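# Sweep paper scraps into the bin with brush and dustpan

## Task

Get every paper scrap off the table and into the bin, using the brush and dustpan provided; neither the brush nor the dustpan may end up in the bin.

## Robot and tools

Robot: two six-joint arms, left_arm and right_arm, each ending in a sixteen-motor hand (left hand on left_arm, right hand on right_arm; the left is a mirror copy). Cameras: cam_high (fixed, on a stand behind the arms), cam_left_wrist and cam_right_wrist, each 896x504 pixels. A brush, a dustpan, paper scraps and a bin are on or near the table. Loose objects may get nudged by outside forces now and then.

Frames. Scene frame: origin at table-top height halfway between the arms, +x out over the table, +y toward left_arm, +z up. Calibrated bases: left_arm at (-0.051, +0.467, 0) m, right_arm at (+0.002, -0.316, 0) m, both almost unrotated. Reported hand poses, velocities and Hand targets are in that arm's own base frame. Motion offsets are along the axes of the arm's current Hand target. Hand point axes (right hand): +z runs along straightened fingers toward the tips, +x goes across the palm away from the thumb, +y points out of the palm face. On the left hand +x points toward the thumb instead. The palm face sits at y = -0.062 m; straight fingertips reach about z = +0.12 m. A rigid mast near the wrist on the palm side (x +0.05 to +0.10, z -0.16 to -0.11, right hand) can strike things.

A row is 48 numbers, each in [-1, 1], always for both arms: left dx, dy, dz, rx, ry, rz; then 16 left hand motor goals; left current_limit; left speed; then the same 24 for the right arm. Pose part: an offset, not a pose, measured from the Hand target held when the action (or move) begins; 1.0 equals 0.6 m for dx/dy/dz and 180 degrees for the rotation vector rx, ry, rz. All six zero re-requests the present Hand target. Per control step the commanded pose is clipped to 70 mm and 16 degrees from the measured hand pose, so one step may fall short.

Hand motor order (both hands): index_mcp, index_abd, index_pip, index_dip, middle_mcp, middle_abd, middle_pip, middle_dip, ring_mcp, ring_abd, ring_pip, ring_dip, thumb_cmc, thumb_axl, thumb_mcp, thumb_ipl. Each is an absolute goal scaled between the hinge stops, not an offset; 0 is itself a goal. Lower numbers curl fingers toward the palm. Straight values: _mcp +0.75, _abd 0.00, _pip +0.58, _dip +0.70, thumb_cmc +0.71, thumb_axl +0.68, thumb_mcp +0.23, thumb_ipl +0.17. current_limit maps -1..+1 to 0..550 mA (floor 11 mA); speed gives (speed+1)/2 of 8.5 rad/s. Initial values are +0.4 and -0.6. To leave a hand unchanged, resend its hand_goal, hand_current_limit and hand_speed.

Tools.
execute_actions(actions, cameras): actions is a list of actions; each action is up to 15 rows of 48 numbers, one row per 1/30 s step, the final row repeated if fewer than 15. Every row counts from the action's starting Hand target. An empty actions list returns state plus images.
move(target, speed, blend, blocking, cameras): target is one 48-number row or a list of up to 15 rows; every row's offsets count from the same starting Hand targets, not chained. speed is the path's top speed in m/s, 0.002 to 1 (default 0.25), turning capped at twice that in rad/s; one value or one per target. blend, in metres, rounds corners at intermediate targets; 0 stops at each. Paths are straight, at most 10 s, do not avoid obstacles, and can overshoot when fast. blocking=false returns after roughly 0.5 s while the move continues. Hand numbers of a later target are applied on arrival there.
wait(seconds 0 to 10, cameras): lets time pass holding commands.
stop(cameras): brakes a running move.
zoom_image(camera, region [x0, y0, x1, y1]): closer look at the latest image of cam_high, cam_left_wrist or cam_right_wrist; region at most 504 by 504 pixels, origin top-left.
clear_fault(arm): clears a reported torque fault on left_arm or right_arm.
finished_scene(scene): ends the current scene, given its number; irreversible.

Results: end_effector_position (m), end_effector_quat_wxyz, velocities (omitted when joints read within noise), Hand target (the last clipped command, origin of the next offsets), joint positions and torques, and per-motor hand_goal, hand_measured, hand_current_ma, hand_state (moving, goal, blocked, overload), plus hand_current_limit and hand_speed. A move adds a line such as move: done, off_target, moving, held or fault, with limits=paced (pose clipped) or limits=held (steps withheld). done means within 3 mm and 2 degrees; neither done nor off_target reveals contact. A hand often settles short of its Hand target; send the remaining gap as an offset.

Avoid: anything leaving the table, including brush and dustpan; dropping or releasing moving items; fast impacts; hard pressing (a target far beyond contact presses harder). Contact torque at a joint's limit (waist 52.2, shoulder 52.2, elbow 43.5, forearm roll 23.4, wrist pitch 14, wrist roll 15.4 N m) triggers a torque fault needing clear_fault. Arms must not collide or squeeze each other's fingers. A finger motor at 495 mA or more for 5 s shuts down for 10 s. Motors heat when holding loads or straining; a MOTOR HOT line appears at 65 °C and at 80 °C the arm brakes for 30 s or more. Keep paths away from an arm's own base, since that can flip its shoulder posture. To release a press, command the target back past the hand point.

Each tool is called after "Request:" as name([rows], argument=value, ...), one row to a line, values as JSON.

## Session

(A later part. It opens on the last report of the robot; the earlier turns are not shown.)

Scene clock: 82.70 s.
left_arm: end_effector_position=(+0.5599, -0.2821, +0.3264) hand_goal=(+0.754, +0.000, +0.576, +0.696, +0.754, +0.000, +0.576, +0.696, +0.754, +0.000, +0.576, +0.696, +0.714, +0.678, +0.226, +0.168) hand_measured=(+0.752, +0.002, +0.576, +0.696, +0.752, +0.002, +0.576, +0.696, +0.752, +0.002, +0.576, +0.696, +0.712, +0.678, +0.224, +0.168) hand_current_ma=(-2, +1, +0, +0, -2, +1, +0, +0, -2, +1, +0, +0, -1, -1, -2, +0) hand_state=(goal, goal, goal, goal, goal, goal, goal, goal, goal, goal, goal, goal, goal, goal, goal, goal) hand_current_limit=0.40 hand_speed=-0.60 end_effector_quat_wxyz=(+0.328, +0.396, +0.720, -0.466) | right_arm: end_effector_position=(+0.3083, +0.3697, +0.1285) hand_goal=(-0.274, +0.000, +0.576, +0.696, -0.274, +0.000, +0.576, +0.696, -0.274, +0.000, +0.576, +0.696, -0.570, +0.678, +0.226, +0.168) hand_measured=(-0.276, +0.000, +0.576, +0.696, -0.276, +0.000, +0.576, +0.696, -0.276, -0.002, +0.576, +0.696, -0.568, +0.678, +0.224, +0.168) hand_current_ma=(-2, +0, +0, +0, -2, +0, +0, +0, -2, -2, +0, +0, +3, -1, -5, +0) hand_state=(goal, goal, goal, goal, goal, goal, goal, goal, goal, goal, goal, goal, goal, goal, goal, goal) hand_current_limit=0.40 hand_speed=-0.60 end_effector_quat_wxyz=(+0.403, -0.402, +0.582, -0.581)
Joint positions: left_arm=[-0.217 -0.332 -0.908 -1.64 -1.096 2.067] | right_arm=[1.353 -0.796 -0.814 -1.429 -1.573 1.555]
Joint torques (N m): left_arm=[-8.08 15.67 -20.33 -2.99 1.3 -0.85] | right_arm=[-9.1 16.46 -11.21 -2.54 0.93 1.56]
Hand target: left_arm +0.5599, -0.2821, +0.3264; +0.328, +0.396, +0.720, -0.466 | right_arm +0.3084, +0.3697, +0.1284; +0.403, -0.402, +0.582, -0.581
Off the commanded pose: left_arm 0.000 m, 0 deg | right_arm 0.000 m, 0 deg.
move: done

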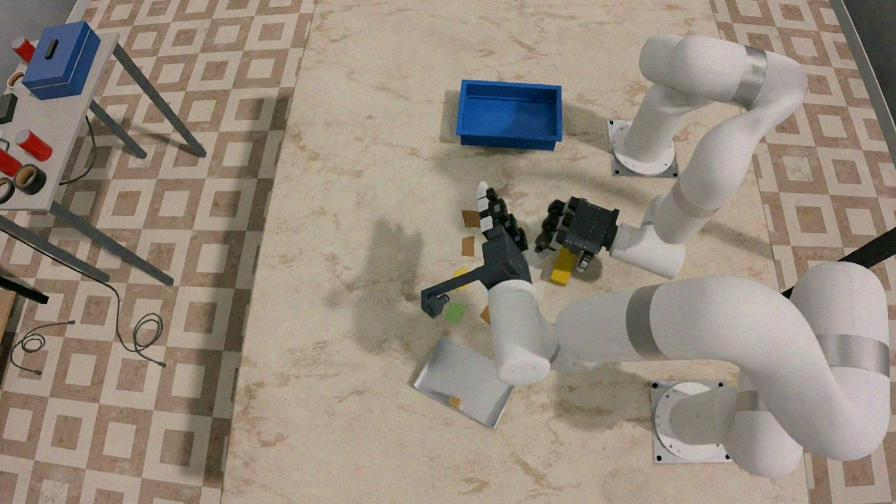

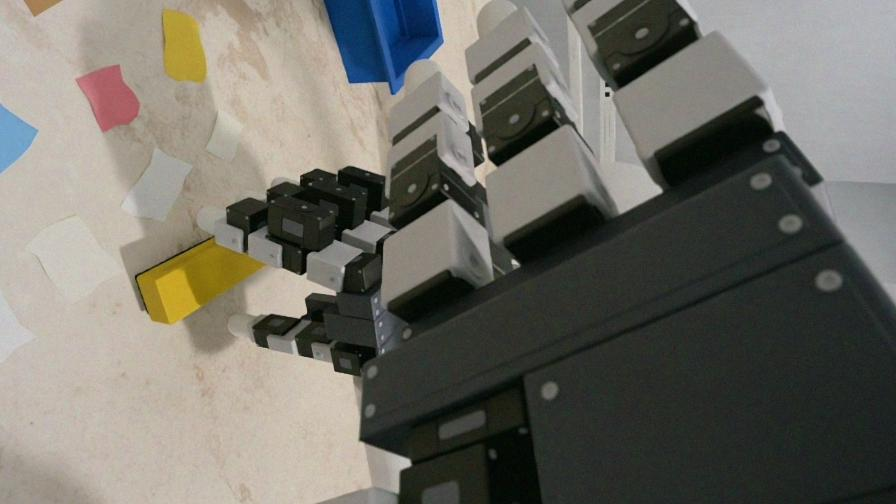

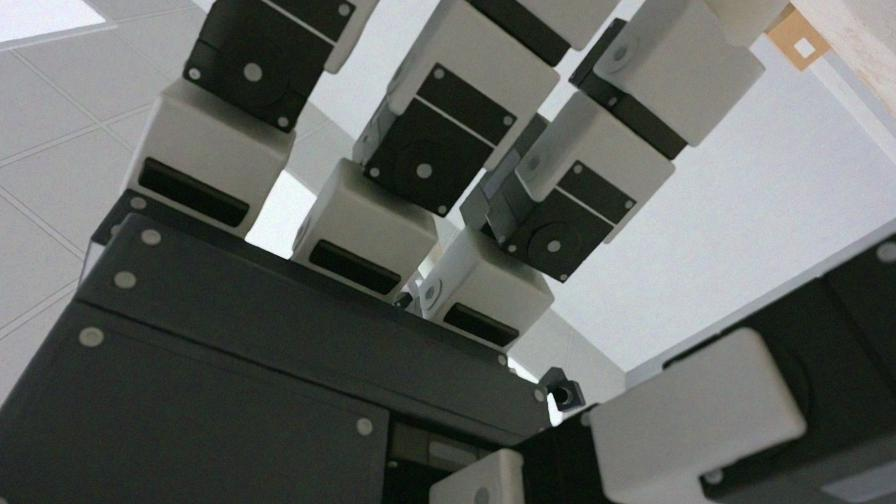

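Request:
move([
  [0,0,0,0,0,0,0.754,0,0.576,0.696,0.754,0,0.576,0.696,0.754,0,0.576,0.696,0.714,0.678,0.226,0.168,0.4,-0.6,-0.057,0,0,0,0,0,-0.274,0,0.576,0.696,-0.274,0,0.576,0.696,-0.274,0,0.576,0.696,-0.571,0.678,0.226,0.168,0.4,-0.6],
  [0,0,0,0,0,0,0.754,0,0.576,0.696,0.754,0,0.576,0.696,0.754,0,0.576,0.696,0.714,0.678,0.226,0.168,0.4,-0.6,-0.057,0.058,0,0,0,0,-0.274,0,0.576,0.696,-0.274,0,0.576,0.696,-0.274,0,0.576,0.696,-0.571,0.678,0.226,0.168,0.4,-0.6],
], speed=0.1, cameras=["all"])

Request:
zoom_image(camera="cam_high", region=[520, 160, 680, 320])

Request:
zoom_image(camera="cam_left_wrist", region=[80, 100, 430, 400])

Scene clock: 86.40 s.
left_arm: end_effector_position=(+0.5599, -0.2821, +0.3264) hand_goal=(+0.754, +0.000, +0.576, +0.696, +0.754, +0.000, +0.576, +0.696, +0.754, +0.000, +0.576, +0.696, +0.714, +0.678, +0.226, +0.168) hand_measured=(+0.752, +0.002, +0.576, +0.696, +0.752, +0.002, +0.576, +0.696, +0.752, +0.002, +0.576, +0.696, +0.712, +0.678, +0.224, +0.168) hand_current_ma=(-2, +1, +0, +0, -2, +1, +0, +0, -2, +1, +0, +0, -1, -1, -2, +0) hand_state=(goal, goal, goal, goal, goal, goal, goal, goal, goal, goal, goal, goal, goal, goal, goal, goal) hand_current_limit=0.40 hand_speed=-0.60 end_effector_quat_wxyz=(+0.328, +0.396, +0.720, -0.466) | right_arm: end_effector_position=(+0.3204, +0.4017, +0.0937) hand_goal=(-0.274, +0.000, +0.576, +0.696, -0.274, +0.000, +0.576, +0.696, -0.274, +0.000, +0.576, +0.696, -0.570, +0.678, +0.226, +0.168) hand_measured=(-0.276, +0.000, +0.576, +0.696, -0.276, +0.000, +0.576, +0.696, -0.276, -0.002, +0.576, +0.696, -0.568, +0.678, +0.224, +0.168) hand_current_ma=(-2, +0, +0, +0, -2, +0, +0, +0, -2, -2, +0, +0, +3, -1, -5, +0) hand_state=(goal, goal, goal, goal, goal, goal, goal, goal, goal, goal, goal, goal, goal, goal, goal, goal) hand_current_limit=0.40 hand_speed=-0.60 end_effector_quat_wxyz=(+0.403, -0.402, +0.582, -0.581)
Joint positions: left_arm=[-0.217 -0.332 -0.908 -1.64 -1.096 2.067] | right_arm=[1.342 -0.918 -0.942 -1.44 -1.574 1.548]
Joint torques (N m): left_arm=[-9.4 14.77 -19.93 -2.08 1.18 -0.89] | right_arm=[-10.83 17.09 -11.27 1.76 0.81 1.68]
Hand target: left_arm +0.5599, -0.2821, +0.3264; +0.328, +0.396, +0.720, -0.466 | right_arm +0.3205, +0.4017, +0.0937; +0.403, -0.402, +0.582, -0.581
Off the commanded pose: left_arm 0.000 m, 0 deg | right_arm 0.000 m, 0 deg.
move: done

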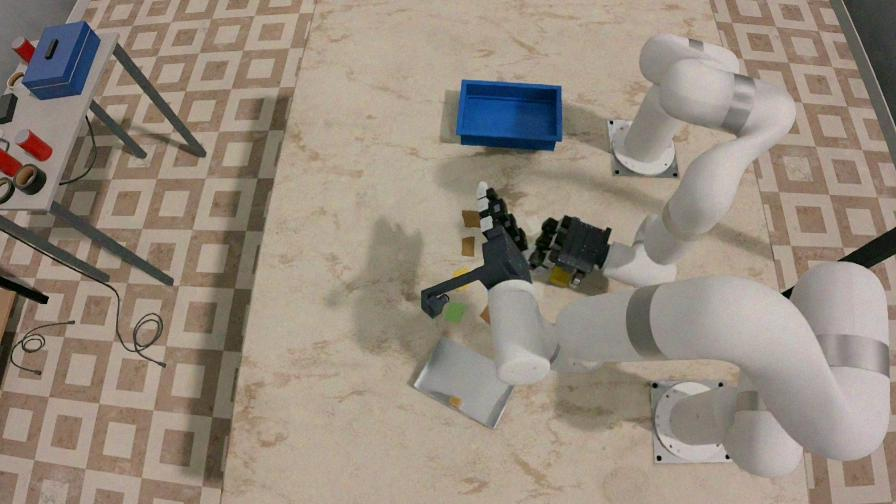

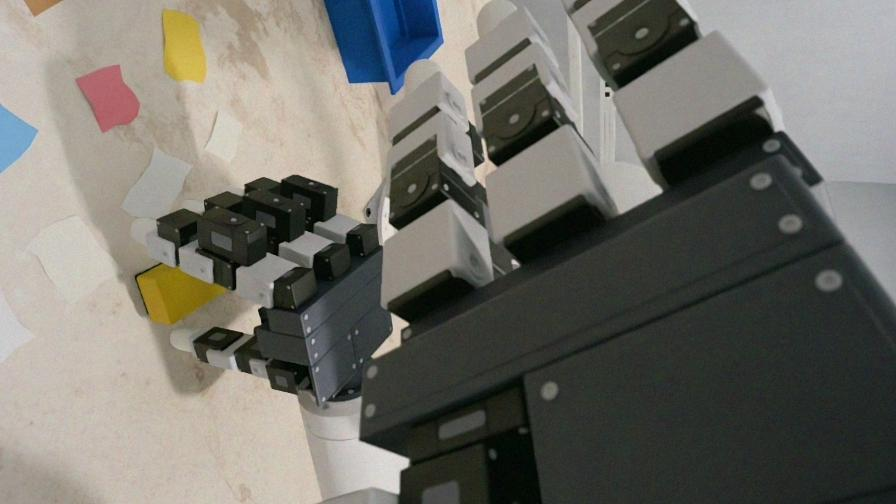

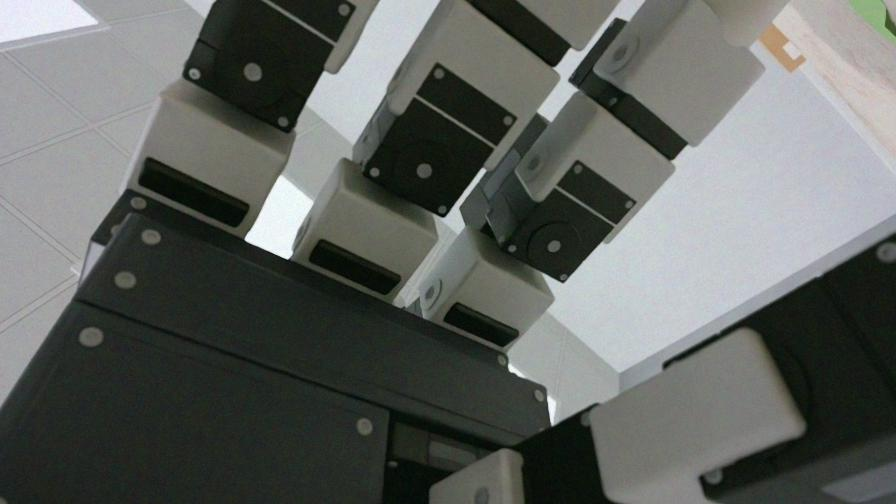

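Scaled by 3.150 from the camera's 896x504 image, which has a finer 1280x720 frame.

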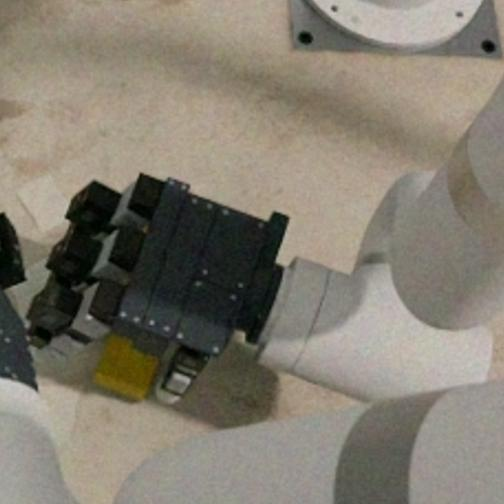

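Scaled by 1.440 from the camera's 896x504 image, which has a finer 1280x720 frame.

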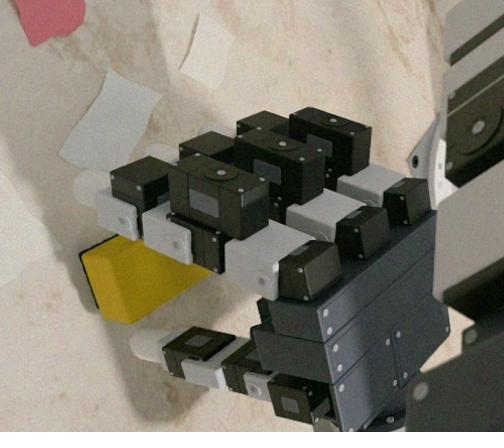

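Request:
execute_actions([
  [[0,0,0,0,0,0,0.754,0,0.576,0.696,0.754,0,0.576,0.696,0.754,0,0.576,0.696,0.714,0.678,0.226,0.168,0.4,-0.6,0,0,0,0,0,0,-0.5,0,0.576,0.696,-0.5,0,0.576,0.696,-0.5,0,0.576,0.696,-0.571,0.678,0.12,0.168,0.2,-0.8]],
  [[0,0,0,0,0,0,0.754,0,0.576,0.696,0.754,0,0.576,0.696,0.754,0,0.576,0.696,0.714,0.678,0.226,0.168,0.4,-0.6,0,0,0,0,0,0,-0.5,0,0.576,0.696,-0.5,0,0.576,0.696,-0.5,0,0.576,0.696,-0.571,0.678,0.12,0.168,0.2,-0.8]],
  [[0,0,0,0,0,0,0.754,0,0.576,0.696,0.754,0,0.576,0.696,0.754,0,0.576,0.696,0.714,0.678,0.226,0.168,0.4,-0.6,0,0,0,0,0,0,-0.6,0,0.576,0.696,-0.6,0,0.576,0.696,-0.6,0,0.576,0.696,-0.571,0.678,0.05,0.168,0.2,-0.8]],
  [[0,0,0,0,0,0,0.754,0,0.576,0.696,0.754,0,0.576,0.696,0.754,0,0.576,0.696,0.714,0.678,0.226,0.168,0.4,-0.6,0,0,0,0,0,0,-0.6,0,0.576,0.696,-0.6,0,0.576,0.696,-0.6,0,0.576,0.696,-0.571,0.678,0.05,0.168,0.2,-0.8]],
], cameras=["all"])

Request:
zoom_image(camera="cam_left_wrist", region=[80, 100, 430, 400])

Scene clock: 90.97 s.
left_arm: end_effector_position=(+0.5599, -0.2821, +0.3264) hand_goal=(+0.754, +0.000, +0.576, +0.696, +0.754, +0.000, +0.576, +0.696, +0.754, +0.000, +0.576, +0.696, +0.714, +0.678, +0.226, +0.168) hand_measured=(+0.752, +0.002, +0.576, +0.696, +0.752, +0.002, +0.576, +0.696, +0.752, +0.002, +0.576, +0.696, +0.712, +0.678, +0.224, +0.168) hand_current_ma=(-2, +1, +0, +0, -2, +1, +0, +0, -2, +1, +0, +0, -1, -1, -2, +0) hand_state=(goal, goal, goal, goal, goal, goal, goal, goal, goal, goal, goal, goal, goal, goal, goal, goal) hand_current_limit=0.40 hand_speed=-0.60 end_effector_quat_wxyz=(+0.328, +0.396, +0.720, -0.466) | right_arm: end_effector_position=(+0.3205, +0.4017, +0.0937) hand_goal=(-0.600, +0.000, +0.576, +0.696, -0.600, +0.000, +0.576, +0.696, -0.600, +0.000, +0.576, +0.696, -0.570, +0.678, +0.050, +0.168) hand_measured=(-0.580, +0.006, +0.584, +0.700, -0.526, -0.022, +0.592, +0.704, -0.598, -0.002, +0.576, +0.696, -0.552, +0.678, +0.108, +0.178) hand_current_ma=(+56, +8, +17, +7, +279, -50, +38, +17, +5, -2, +1, +0, +49, +1, +259, +29) hand_state=(blocked, goal, goal, goal, blocked, blocked, goal, goal, goal, goal, goal, goal, goal, goal, blocked, goal) hand_current_limit=0.20 hand_speed=-0.80 end_effector_quat_wxyz=(+0.403, -0.402, +0.582, -0.581)
Joint positions: left_arm=[-0.217 -0.332 -0.908 -1.64 -1.096 2.067] | right_arm=[1.342 -0.918 -0.942 -1.44 -1.574 1.548]
Joint torques (N m): left_arm=[-6.95 16.69 -20.02 -1.66 1.27 -0.77] | right_arm=[-15.58 16.63 -9.17 2.33 0.14 1.43]
Hand target: left_arm +0.5599, -0.2821, +0.3264; +0.328, +0.396, +0.720, -0.466 | right_arm +0.3205, +0.4017, +0.0937; +0.403, -0.402, +0.582, -0.581
Off the commanded pose: left_arm 0.000 m, 0 deg | right_arm 0.000 m, 0 deg.

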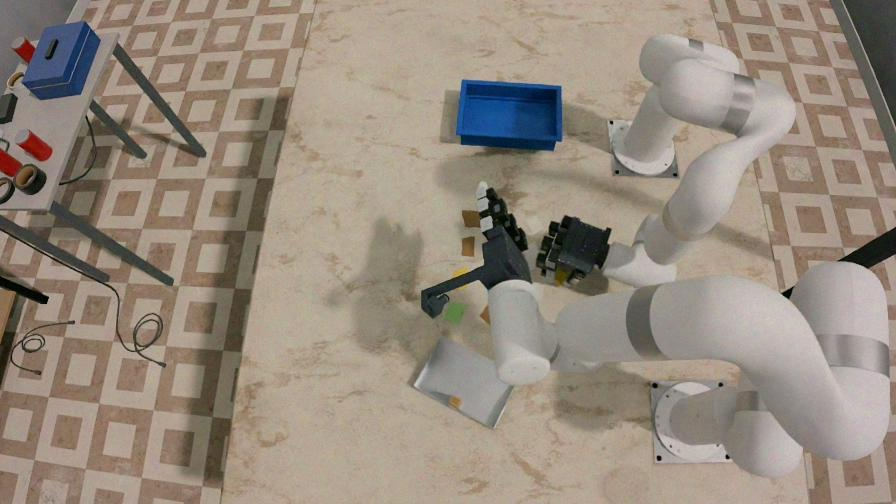

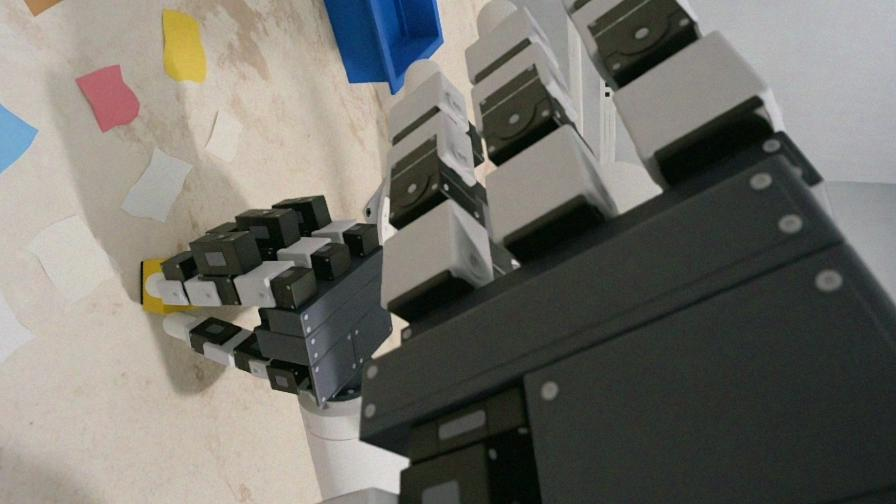

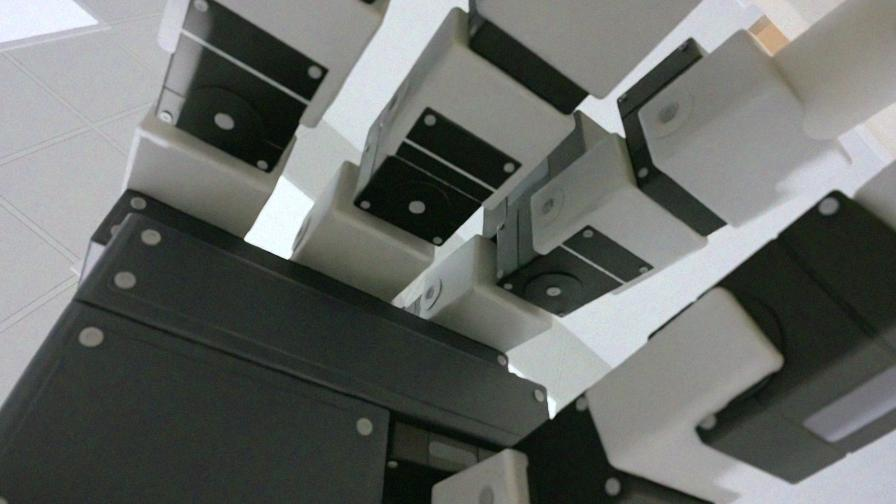

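Scaled by 1.440 from the camera's 896x504 image, which has a finer 1280x720 frame.

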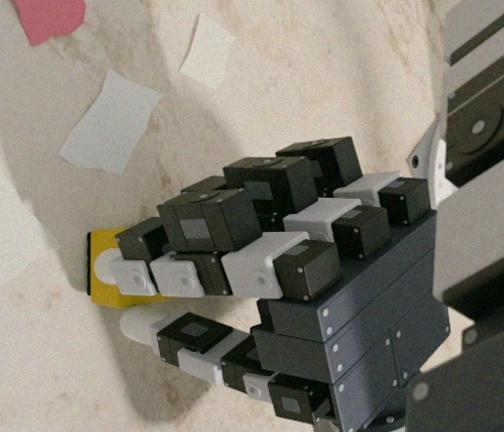

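Request:
zoom_image(camera="cam_high", region=[520, 200, 620, 300])

Scaled by 5.040 from the camera's 896x504 image, which has a finer 1280x720 frame.

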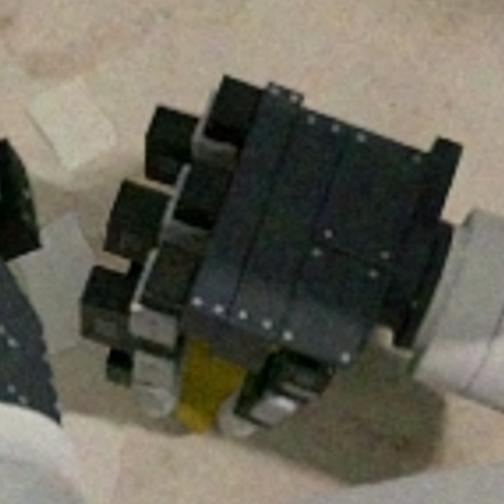

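Request:
move([
  [0,0,0,0,0,0,0.754,0,0.576,0.696,0.754,0,0.576,0.696,0.754,0,0.576,0.696,0.714,0.678,0.226,0.168,0.4,-0.6,0,0,0,0,0,0,-0.274,0,0.576,0.696,-0.274,0,0.576,0.696,-0.274,0,0.576,0.696,-0.571,0.678,0.226,0.168,0.2,-0.8],
  [0,0,0,0,0,0,0.754,0,0.576,0.696,0.754,0,0.576,0.696,0.754,0,0.576,0.696,0.714,0.678,0.226,0.168,0.4,-0.6,0,-0.15,0,0,0,0,-0.274,0,0.576,0.696,-0.274,0,0.576,0.696,-0.274,0,0.576,0.696,-0.571,0.678,0.226,0.168,0.2,-0.8],
], speed=0.1, cameras=["all"])

Request:
zoom_image(camera="cam_high", region=[520, 180, 620, 300])

Request:
zoom_image(camera="cam_left_wrist", region=[80, 100, 430, 400])

Scene clock: 94.20 s.
left_arm: end_effector_position=(+0.5599, -0.2821, +0.3264) hand_goal=(+0.754, +0.000, +0.576, +0.696, +0.754, +0.000, +0.576, +0.696, +0.754, +0.000, +0.576, +0.696, +0.714, +0.678, +0.226, +0.168) hand_measured=(+0.752, +0.002, +0.576, +0.696, +0.752, +0.002, +0.576, +0.696, +0.752, +0.002, +0.576, +0.696, +0.712, +0.678, +0.224, +0.168) hand_current_ma=(-2, +1, +0, +0, -2, +1, +0, +0, -2, +1, +0, +0, -1, -1, -2, +0) hand_state=(goal, goal, goal, goal, goal, goal, goal, goal, goal, goal, goal, goal, goal, goal, goal, goal) hand_current_limit=0.40 hand_speed=-0.60 end_effector_quat_wxyz=(+0.328, +0.396, +0.720, -0.466) | right_arm: end_effector_position=(+0.3205, +0.4015, +0.1836) hand_goal=(-0.274, +0.000, +0.576, +0.696, -0.274, +0.000, +0.576, +0.696, -0.274, +0.000, +0.576, +0.696, -0.570, +0.678, +0.226, +0.168) hand_measured=(-0.284, +0.002, +0.578, +0.698, -0.284, -0.002, +0.578, +0.698, -0.284, -0.002, +0.576, +0.696, -0.568, +0.678, +0.224, +0.170) hand_current_ma=(-24, +4, +2, +4, -24, -4, +2, +4, -21, -2, +1, +0, +3, +1, -5, +4) hand_state=(goal, goal, goal, goal, goal, goal, goal, goal, goal, goal, goal, goal, goal, goal, goal, goal) hand_current_limit=0.20 hand_speed=-0.80 end_effector_quat_wxyz=(+0.403, -0.402, +0.582, -0.581)
Joint positions: left_arm=[-0.217 -0.332 -0.908 -1.64 -1.096 2.067] | right_arm=[1.342 -0.696 -0.866 -1.442 -1.593 1.404]
Joint torques (N m): left_arm=[-7.66 16.39 -20.29 -1.55 1.19 -0.78] | right_arm=[-4.16 41.91 -3.87 -3.52 -4.48 -1.61]
Hand target: left_arm +0.5599, -0.2821, +0.3264; +0.328, +0.396, +0.720, -0.466 | right_arm +0.3204, +0.4016, +0.1837; +0.403, -0.402, +0.582, -0.581
Off the commanded pose: left_arm 0.000 m, 0 deg | right_arm 0.000 m, 0 deg.
move: done

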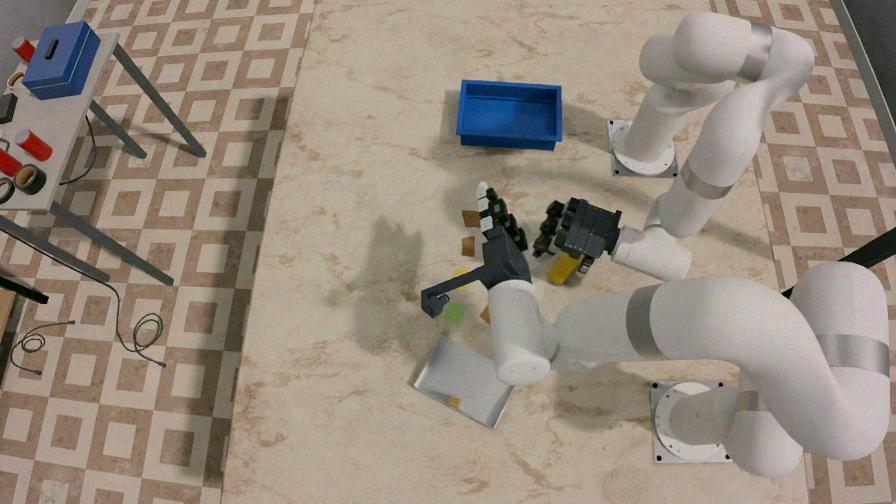

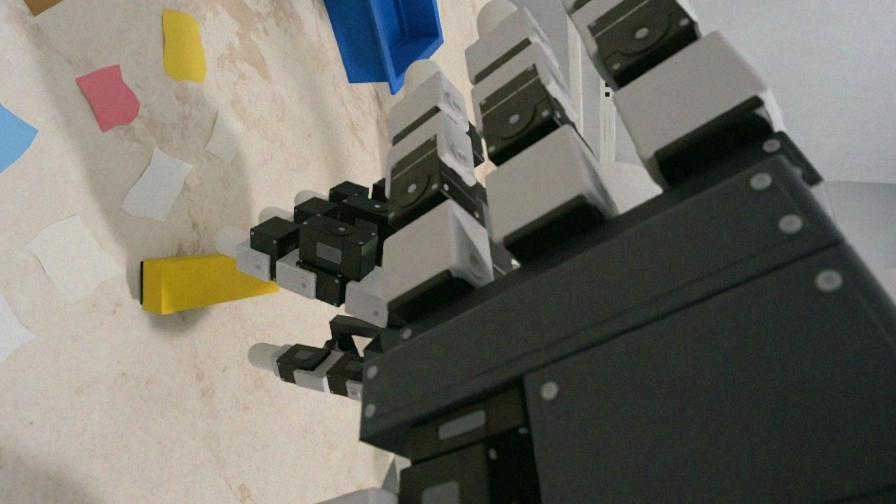

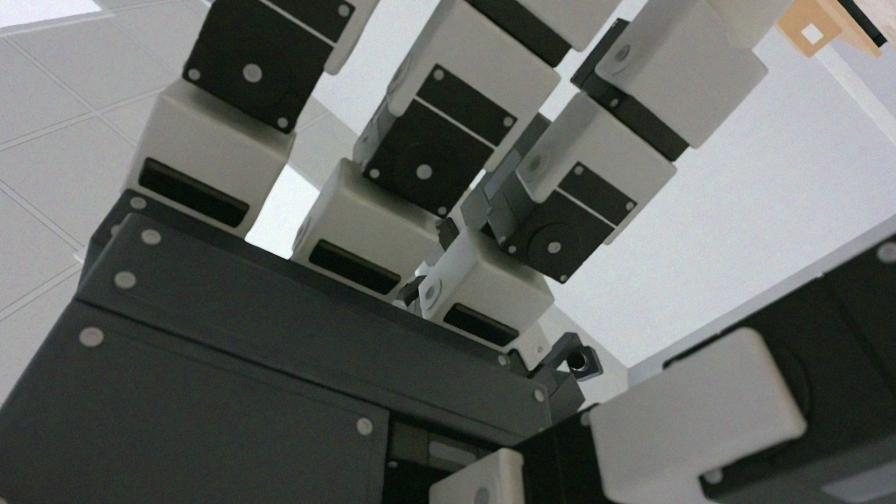

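Scaled by 4.200 from the camera's 896x504 image, which has a finer 1280x720 frame.

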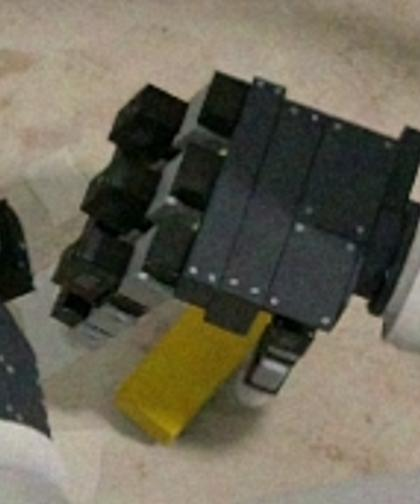

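Scaled by 1.440 from the camera's 896x504 image, which has a finer 1280x720 frame.

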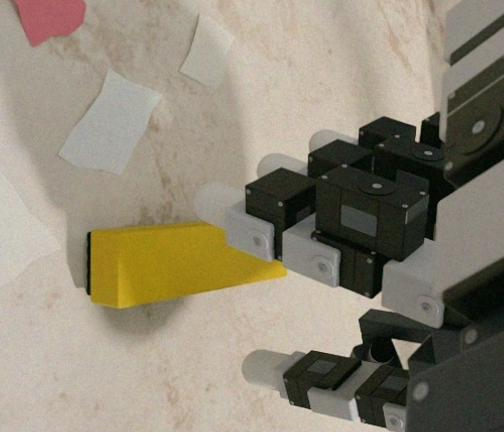

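Request:
move([
  [0,0,0,0,0,0,0.754,0,0.576,0.696,0.754,0,0.576,0.696,0.754,0,0.576,0.696,0.714,0.678,0.226,0.168,0.4,-0.6,0.077,0,-0.027,0,0.091,0,-0.411,0,0.576,0.696,-0.411,0,0.576,0.696,-0.411,0,0.576,0.696,-0.571,0.678,0.226,0.168,0.2,-0.8],
  [0,0,0,0,0,0,0.754,0,0.576,0.696,0.754,0,0.576,0.696,0.754,0,0.576,0.696,0.714,0.678,0.226,0.168,0.4,-0.6,0.077,0.1,-0.027,0,0.091,0,-0.411,0,0.576,0.696,-0.411,0,0.576,0.696,-0.411,0,0.576,0.696,-0.571,0.678,0.226,0.168,0.2,-0.8],
], speed=0.1, cameras=["all"])

Request:
zoom_image(camera="cam_high", region=[520, 180, 620, 300])

Request:
zoom_image(camera="cam_left_wrist", region=[80, 100, 430, 400])

Scene clock: 99.17 s.
left_arm: end_effector_position=(+0.5599, -0.2821, +0.3264) hand_goal=(+0.754, +0.000, +0.576, +0.696, +0.754, +0.000, +0.576, +0.696, +0.754, +0.000, +0.576, +0.696, +0.714, +0.678, +0.226, +0.168) hand_measured=(+0.752, +0.002, +0.576, +0.696, +0.752, +0.002, +0.576, +0.696, +0.752, +0.002, +0.576, +0.696, +0.712, +0.678, +0.224, +0.168) hand_current_ma=(-2, +1, +0, +0, -2, +1, +0, +0, -2, +1, +0, +0, -1, -1, -2, +0) hand_state=(goal, goal, goal, goal, goal, goal, goal, goal, goal, goal, goal, goal, goal, goal, goal, goal) hand_current_limit=0.40 hand_speed=-0.60 end_effector_quat_wxyz=(+0.328, +0.396, +0.720, -0.466) | right_arm: end_effector_position=(+0.2890, +0.3642, +0.1237) hand_goal=(-0.410, +0.000, +0.576, +0.696, -0.410, +0.000, +0.576, +0.696, -0.410, +0.000, +0.576, +0.696, -0.570, +0.678, +0.226, +0.168) hand_measured=(-0.410, +0.002, +0.578, +0.698, -0.410, -0.002, +0.578, +0.698, -0.410, -0.002, +0.576, +0.696, -0.568, +0.678, +0.224, +0.170) hand_current_ma=(+0, +4, +2, +4, +0, -4, +2, +4, +0, -2, +1, +0, +3, +1, -5, +4) hand_state=(goal, goal, goal, goal, goal, goal, goal, goal, goal, goal, goal, goal, goal, goal, goal, goal) hand_current_limit=0.20 hand_speed=-0.80 end_effector_quat_wxyz=(+0.316, -0.315, +0.633, -0.632)
Joint positions: left_arm=[-0.217 -0.332 -0.908 -1.64 -1.096 2.067] | right_arm=[1.366 -0.863 -0.964 -1.132 -1.613 1.481]
Joint torques (N m): left_arm=[-6.41 15.92 -20.63 -0.64 1.13 -0.9] | right_arm=[5.47 16.45 -11.3 2.84 0.89 1.81]
Hand target: left_arm +0.5599, -0.2821, +0.3264; +0.328, +0.396, +0.720, -0.466 | right_arm +0.2890, +0.3641, +0.1236; +0.316, -0.315, +0.633, -0.632
Off the commanded pose: left_arm 0.000 m, 0 deg | right_arm 0.000 m, 0 deg.
move: done

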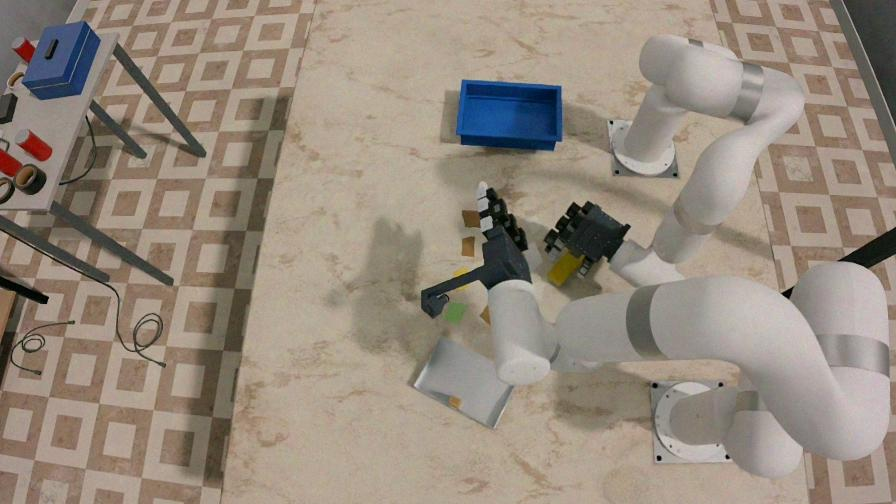

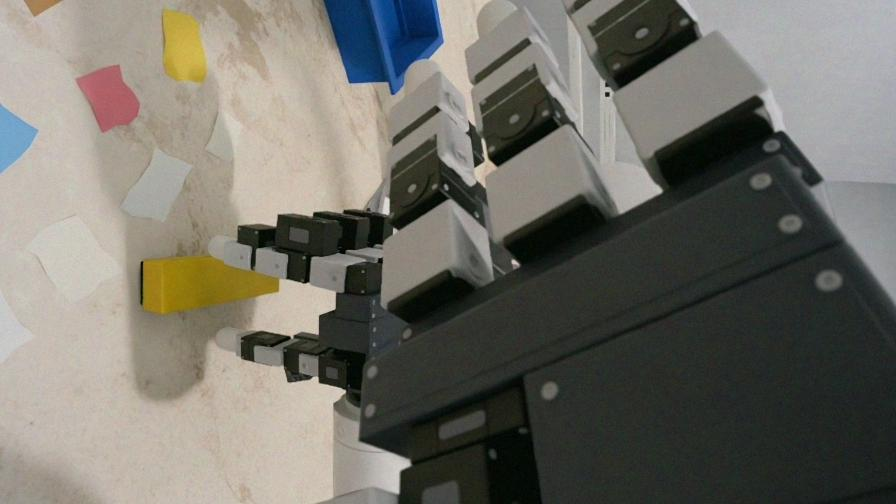

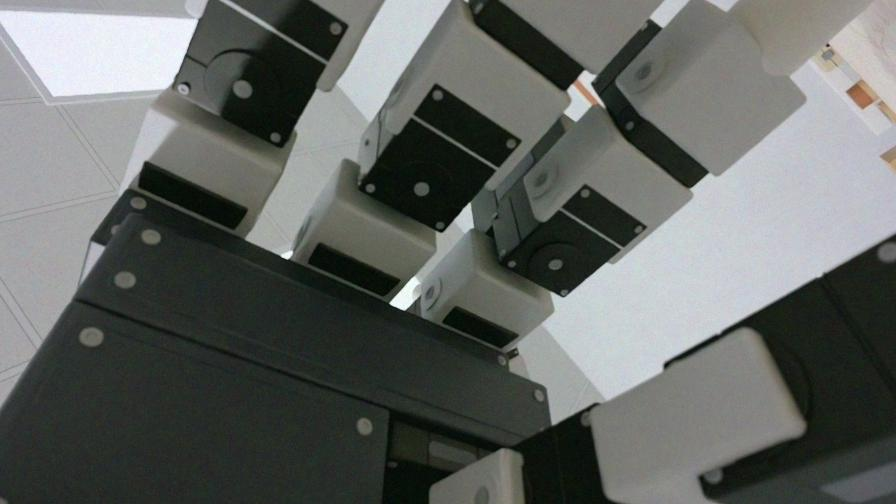

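Scaled by 4.200 from the camera's 896x504 image, which has a finer 1280x720 frame.

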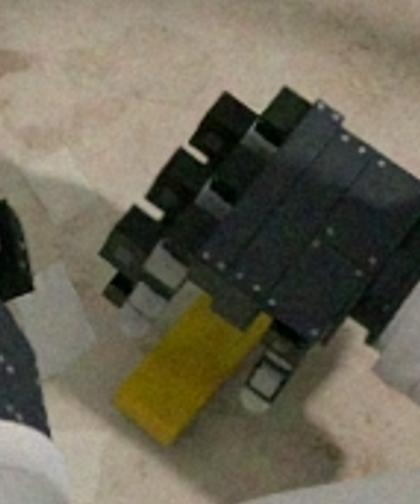

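Scaled by 1.440 from the camera's 896x504 image, which has a finer 1280x720 frame.

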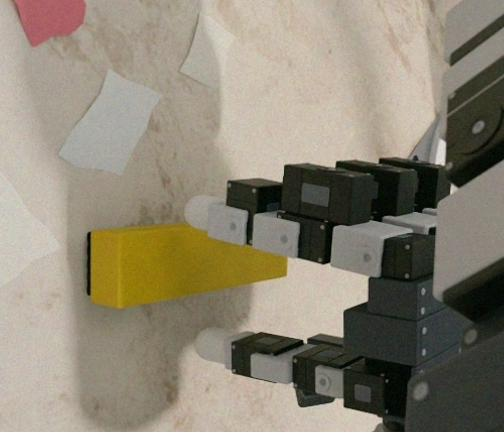

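Request:
move([
  [0,0,0,0,0,0,0.754,0,0.576,0.696,0.754,0,0.576,0.696,0.754,0,0.576,0.696,0.714,0.678,0.226,0.168,0.4,-0.6,0.025,0,0,0,0,0,-0.411,0,0.576,0.696,-0.411,0,0.576,0.696,-0.411,0,0.576,0.696,-0.571,0.678,0.226,0.168,0.2,-0.8],
  [0,0,0,0,0,0,0.754,0,0.576,0.696,0.754,0,0.576,0.696,0.754,0,0.576,0.696,0.714,0.678,0.226,0.168,0.4,-0.6,0.025,0.081,0,0,0,0,-0.411,0,0.576,0.696,-0.411,0,0.576,0.696,-0.411,0,0.576,0.696,-0.571,0.678,0.226,0.168,0.2,-0.8],
], speed=0.08, cameras=["all"])

Request:
zoom_image(camera="cam_high", region=[520, 180, 620, 300])

Request:
zoom_image(camera="cam_left_wrist", region=[80, 100, 430, 400])

Scene clock: 101.50 s.
left_arm: end_effector_position=(+0.5599, -0.2821, +0.3264) hand_goal=(+0.754, +0.000, +0.576, +0.696, +0.754, +0.000, +0.576, +0.696, +0.754, +0.000, +0.576, +0.696, +0.714, +0.678, +0.226, +0.168) hand_measured=(+0.752, +0.002, +0.576, +0.696, +0.752, +0.002, +0.576, +0.696, +0.752, +0.002, +0.576, +0.696, +0.712, +0.678, +0.224, +0.168) hand_current_ma=(-2, +1, +0, +0, -2, +1, +0, +0, -2, +1, +0, +0, -1, -1, -2, +0) hand_state=(goal, goal, goal, goal, goal, goal, goal, goal, goal, goal, goal, goal, goal, goal, goal, goal) hand_current_limit=0.40 hand_speed=-0.60 end_effector_quat_wxyz=(+0.328, +0.396, +0.720, -0.466) | right_arm: end_effector_position=(+0.2800, +0.3522, +0.0750) hand_goal=(-0.410, +0.000, +0.576, +0.696, -0.410, +0.000, +0.576, +0.696, -0.410, +0.000, +0.576, +0.696, -0.570, +0.678, +0.226, +0.168) hand_measured=(-0.410, +0.002, +0.578, +0.698, -0.410, -0.002, +0.578, +0.698, -0.410, -0.002, +0.576, +0.696, -0.568, +0.678, +0.224, +0.170) hand_current_ma=(+0, +4, +2, +4, +0, -4, +2, +4, +0, -2, +1, +0, +3, +1, -5, +4) hand_state=(goal, goal, goal, goal, goal, goal, goal, goal, goal, goal, goal, goal, goal, goal, goal, goal) hand_current_limit=0.20 hand_speed=-0.80 end_effector_quat_wxyz=(+0.316, -0.315, +0.633, -0.632)
Joint positions: left_arm=[-0.217 -0.332 -0.908 -1.64 -1.096 2.067] | right_arm=[1.379 -0.969 -0.977 -1.117 -1.574 1.564]
Joint torques (N m): left_arm=[-7.64 17.14 -20.5 -1.15 0.98 -0.7] | right_arm=[8.26 18.28 -10.11 1.56 0.86 1.85]
Hand target: left_arm +0.5599, -0.2821, +0.3264; +0.328, +0.396, +0.720, -0.466 | right_arm +0.2800, +0.3522, +0.0750; +0.316, -0.315, +0.633, -0.632
Off the commanded pose: left_arm 0.000 m, 0 deg | right_arm 0.000 m, 0 deg.
move: done

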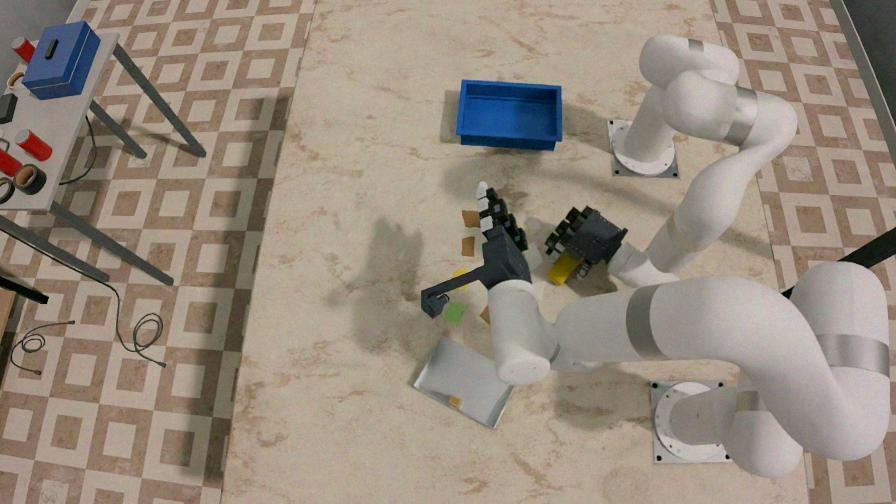

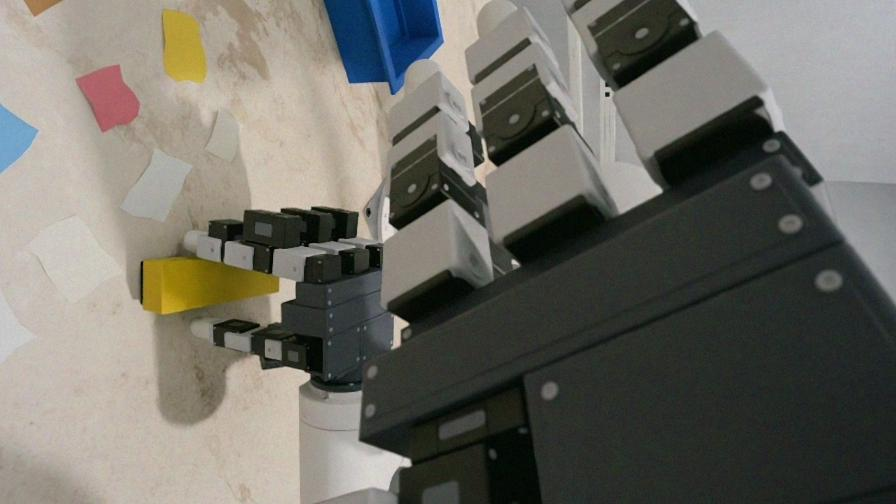

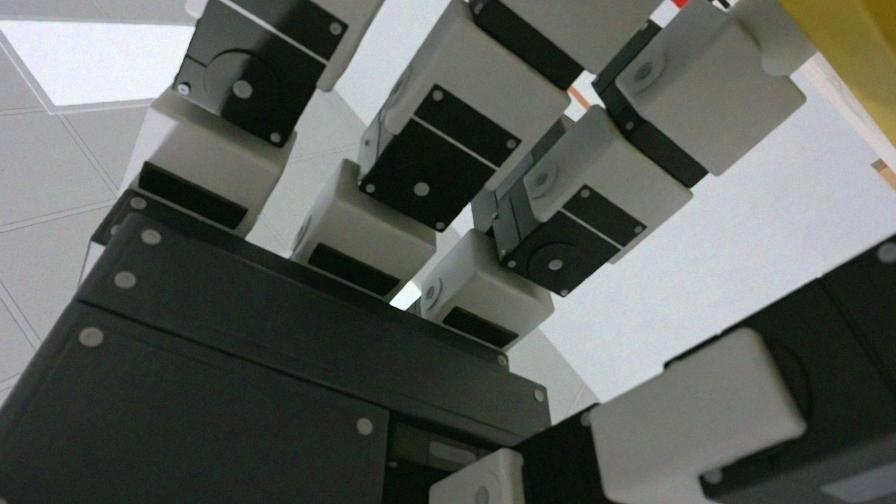

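Scaled by 4.200 from the camera's 896x504 image, which has a finer 1280x720 frame.

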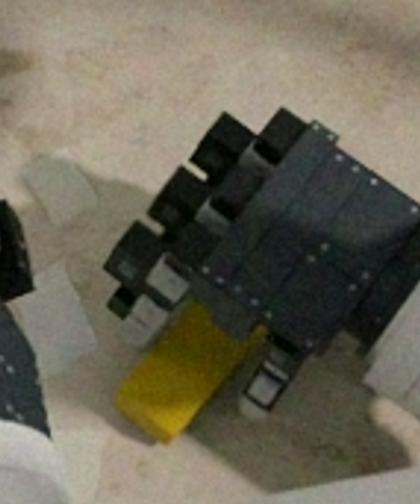

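Scaled by 1.440 from the camera's 896x504 image, which has a finer 1280x720 frame.

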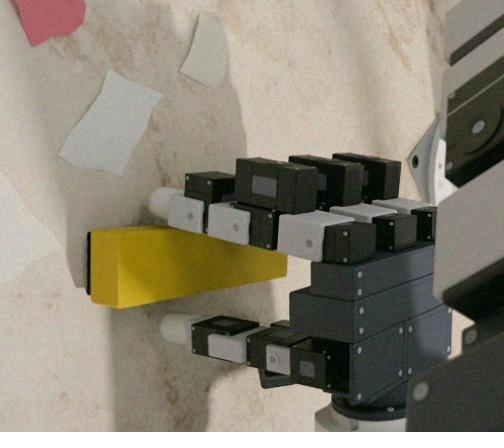

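Request:
execute_actions([
  [[0,0,0,0,0,0,0.754,0,0.576,0.696,0.754,0,0.576,0.696,0.754,0,0.576,0.696,0.714,0.678,0.226,0.168,0.4,-0.6,0,0,0,0,0,0,-0.46,0,0.576,0.696,-0.46,0,0.576,0.696,-0.46,0,0.576,0.696,-0.571,0.678,0.226,0.168,0.2,-0.8]],
  [[0,0,0,0,0,0,0.754,0,0.576,0.696,0.754,0,0.576,0.696,0.754,0,0.576,0.696,0.714,0.678,0.226,0.168,0.4,-0.6,0,0,0,0,0,0,-0.46,0,0.576,0.696,-0.46,0,0.576,0.696,-0.46,0,0.576,0.696,-0.571,0.678,0.0,0.168,0.2,-0.9]],
  [[0,0,0,0,0,0,0.754,0,0.576,0.696,0.754,0,0.576,0.696,0.754,0,0.576,0.696,0.714,0.678,0.226,0.168,0.4,-0.6,0,0,0,0,0,0,-0.46,0,0.576,0.696,-0.46,0,0.576,0.696,-0.46,0,0.576,0.696,-0.571,0.678,0.0,0.168,0.2,-0.9]],
  [[0,0,0,0,0,0,0.754,0,0.576,0.696,0.754,0,0.576,0.696,0.754,0,0.576,0.696,0.714,0.678,0.226,0.168,0.4,-0.6,0,0,0,0,0,0,-0.46,0,0.576,0.696,-0.46,0,0.576,0.696,-0.46,0,0.576,0.696,-0.571,0.678,0.0,0.168,0.2,-0.9]],
], cameras=["all"])

Request:
zoom_image(camera="cam_left_wrist", region=[80, 100, 430, 400])

Scene clock: 104.33 s.
left_arm: end_effector_position=(+0.5599, -0.2821, +0.3264) hand_goal=(+0.754, +0.000, +0.576, +0.696, +0.754, +0.000, +0.576, +0.696, +0.754, +0.000, +0.576, +0.696, +0.714, +0.678, +0.226, +0.168) hand_measured=(+0.752, +0.002, +0.576, +0.696, +0.752, +0.002, +0.576, +0.696, +0.752, +0.002, +0.576, +0.696, +0.712, +0.678, +0.224, +0.168) hand_current_ma=(-2, +1, +0, +0, -2, +1, +0, +0, -2, +1, +0, +0, -1, -1, -2, +0) hand_state=(goal, goal, goal, goal, goal, goal, goal, goal, goal, goal, goal, goal, goal, goal, goal, goal) hand_current_limit=0.40 hand_speed=-0.60 end_effector_quat_wxyz=(+0.328, +0.396, +0.720, -0.466) | right_arm: end_effector_position=(+0.2800, +0.3522, +0.0750) hand_goal=(-0.460, +0.000, +0.576, +0.696, -0.460, +0.000, +0.576, +0.696, -0.460, +0.000, +0.576, +0.696, -0.570, +0.678, +0.000, +0.168) hand_measured=(-0.442, +0.002, +0.584, +0.698, -0.452, -0.002, +0.580, +0.698, -0.460, -0.002, +0.576, +0.696, -0.566, +0.678, +0.128, +0.180) hand_current_ma=(+46, +2, +15, +4, +19, -4, +5, +4, +1, -2, +1, +0, +7, +1, +330, +39) hand_state=(goal, goal, goal, goal, goal, goal, goal, goal, goal, goal, goal, goal, goal, goal, blocked, goal) hand_current_limit=0.20 hand_speed=-0.90 end_effector_quat_wxyz=(+0.316, -0.315, +0.633, -0.632)
Joint positions: left_arm=[-0.217 -0.332 -0.908 -1.64 -1.096 2.067] | right_arm=[1.379 -0.969 -0.977 -1.117 -1.574 1.564]
Joint torques (N m): left_arm=[-7.16 16.57 -20.42 -0.94 0.96 -0.77] | right_arm=[-13.06 18.37 -10.19 -2.77 0.44 1.56]
Hand target: left_arm +0.5599, -0.2821, +0.3264; +0.328, +0.396, +0.720, -0.466 | right_arm +0.2800, +0.3522, +0.0750; +0.316, -0.315, +0.633, -0.632
Off the commanded pose: left_arm 0.000 m, 0 deg | right_arm 0.000 m, 0 deg.

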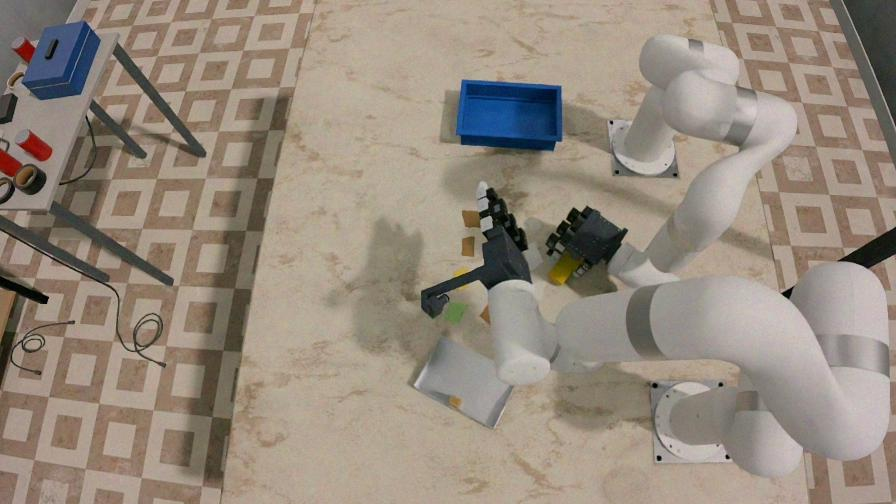

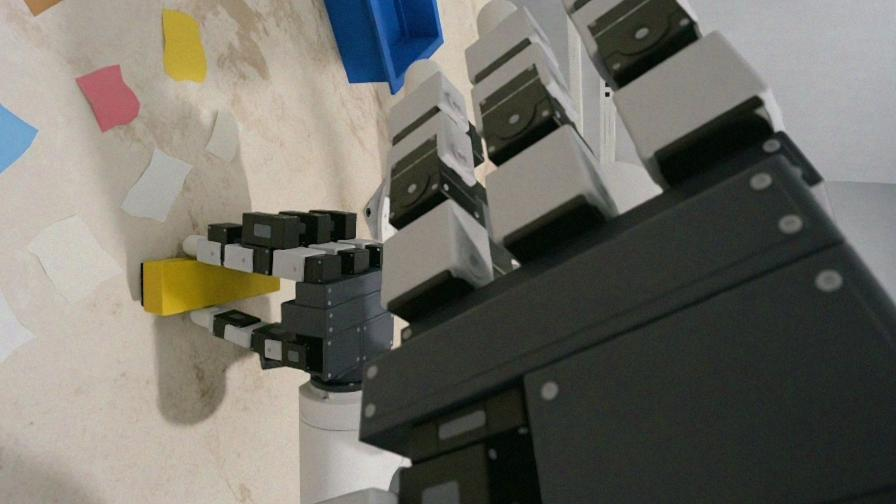

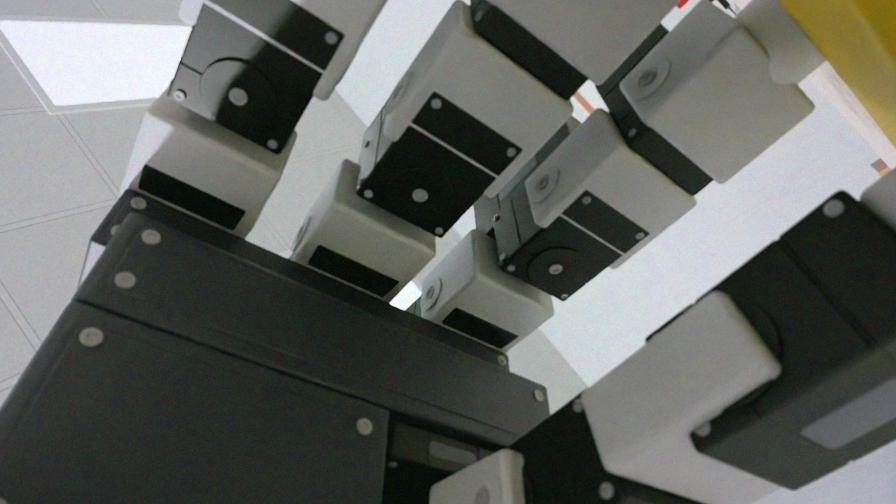

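Scaled by 1.440 from the camera's 896x504 image, which has a finer 1280x720 frame.

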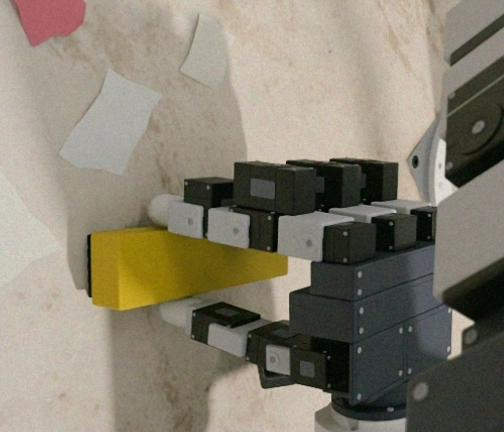

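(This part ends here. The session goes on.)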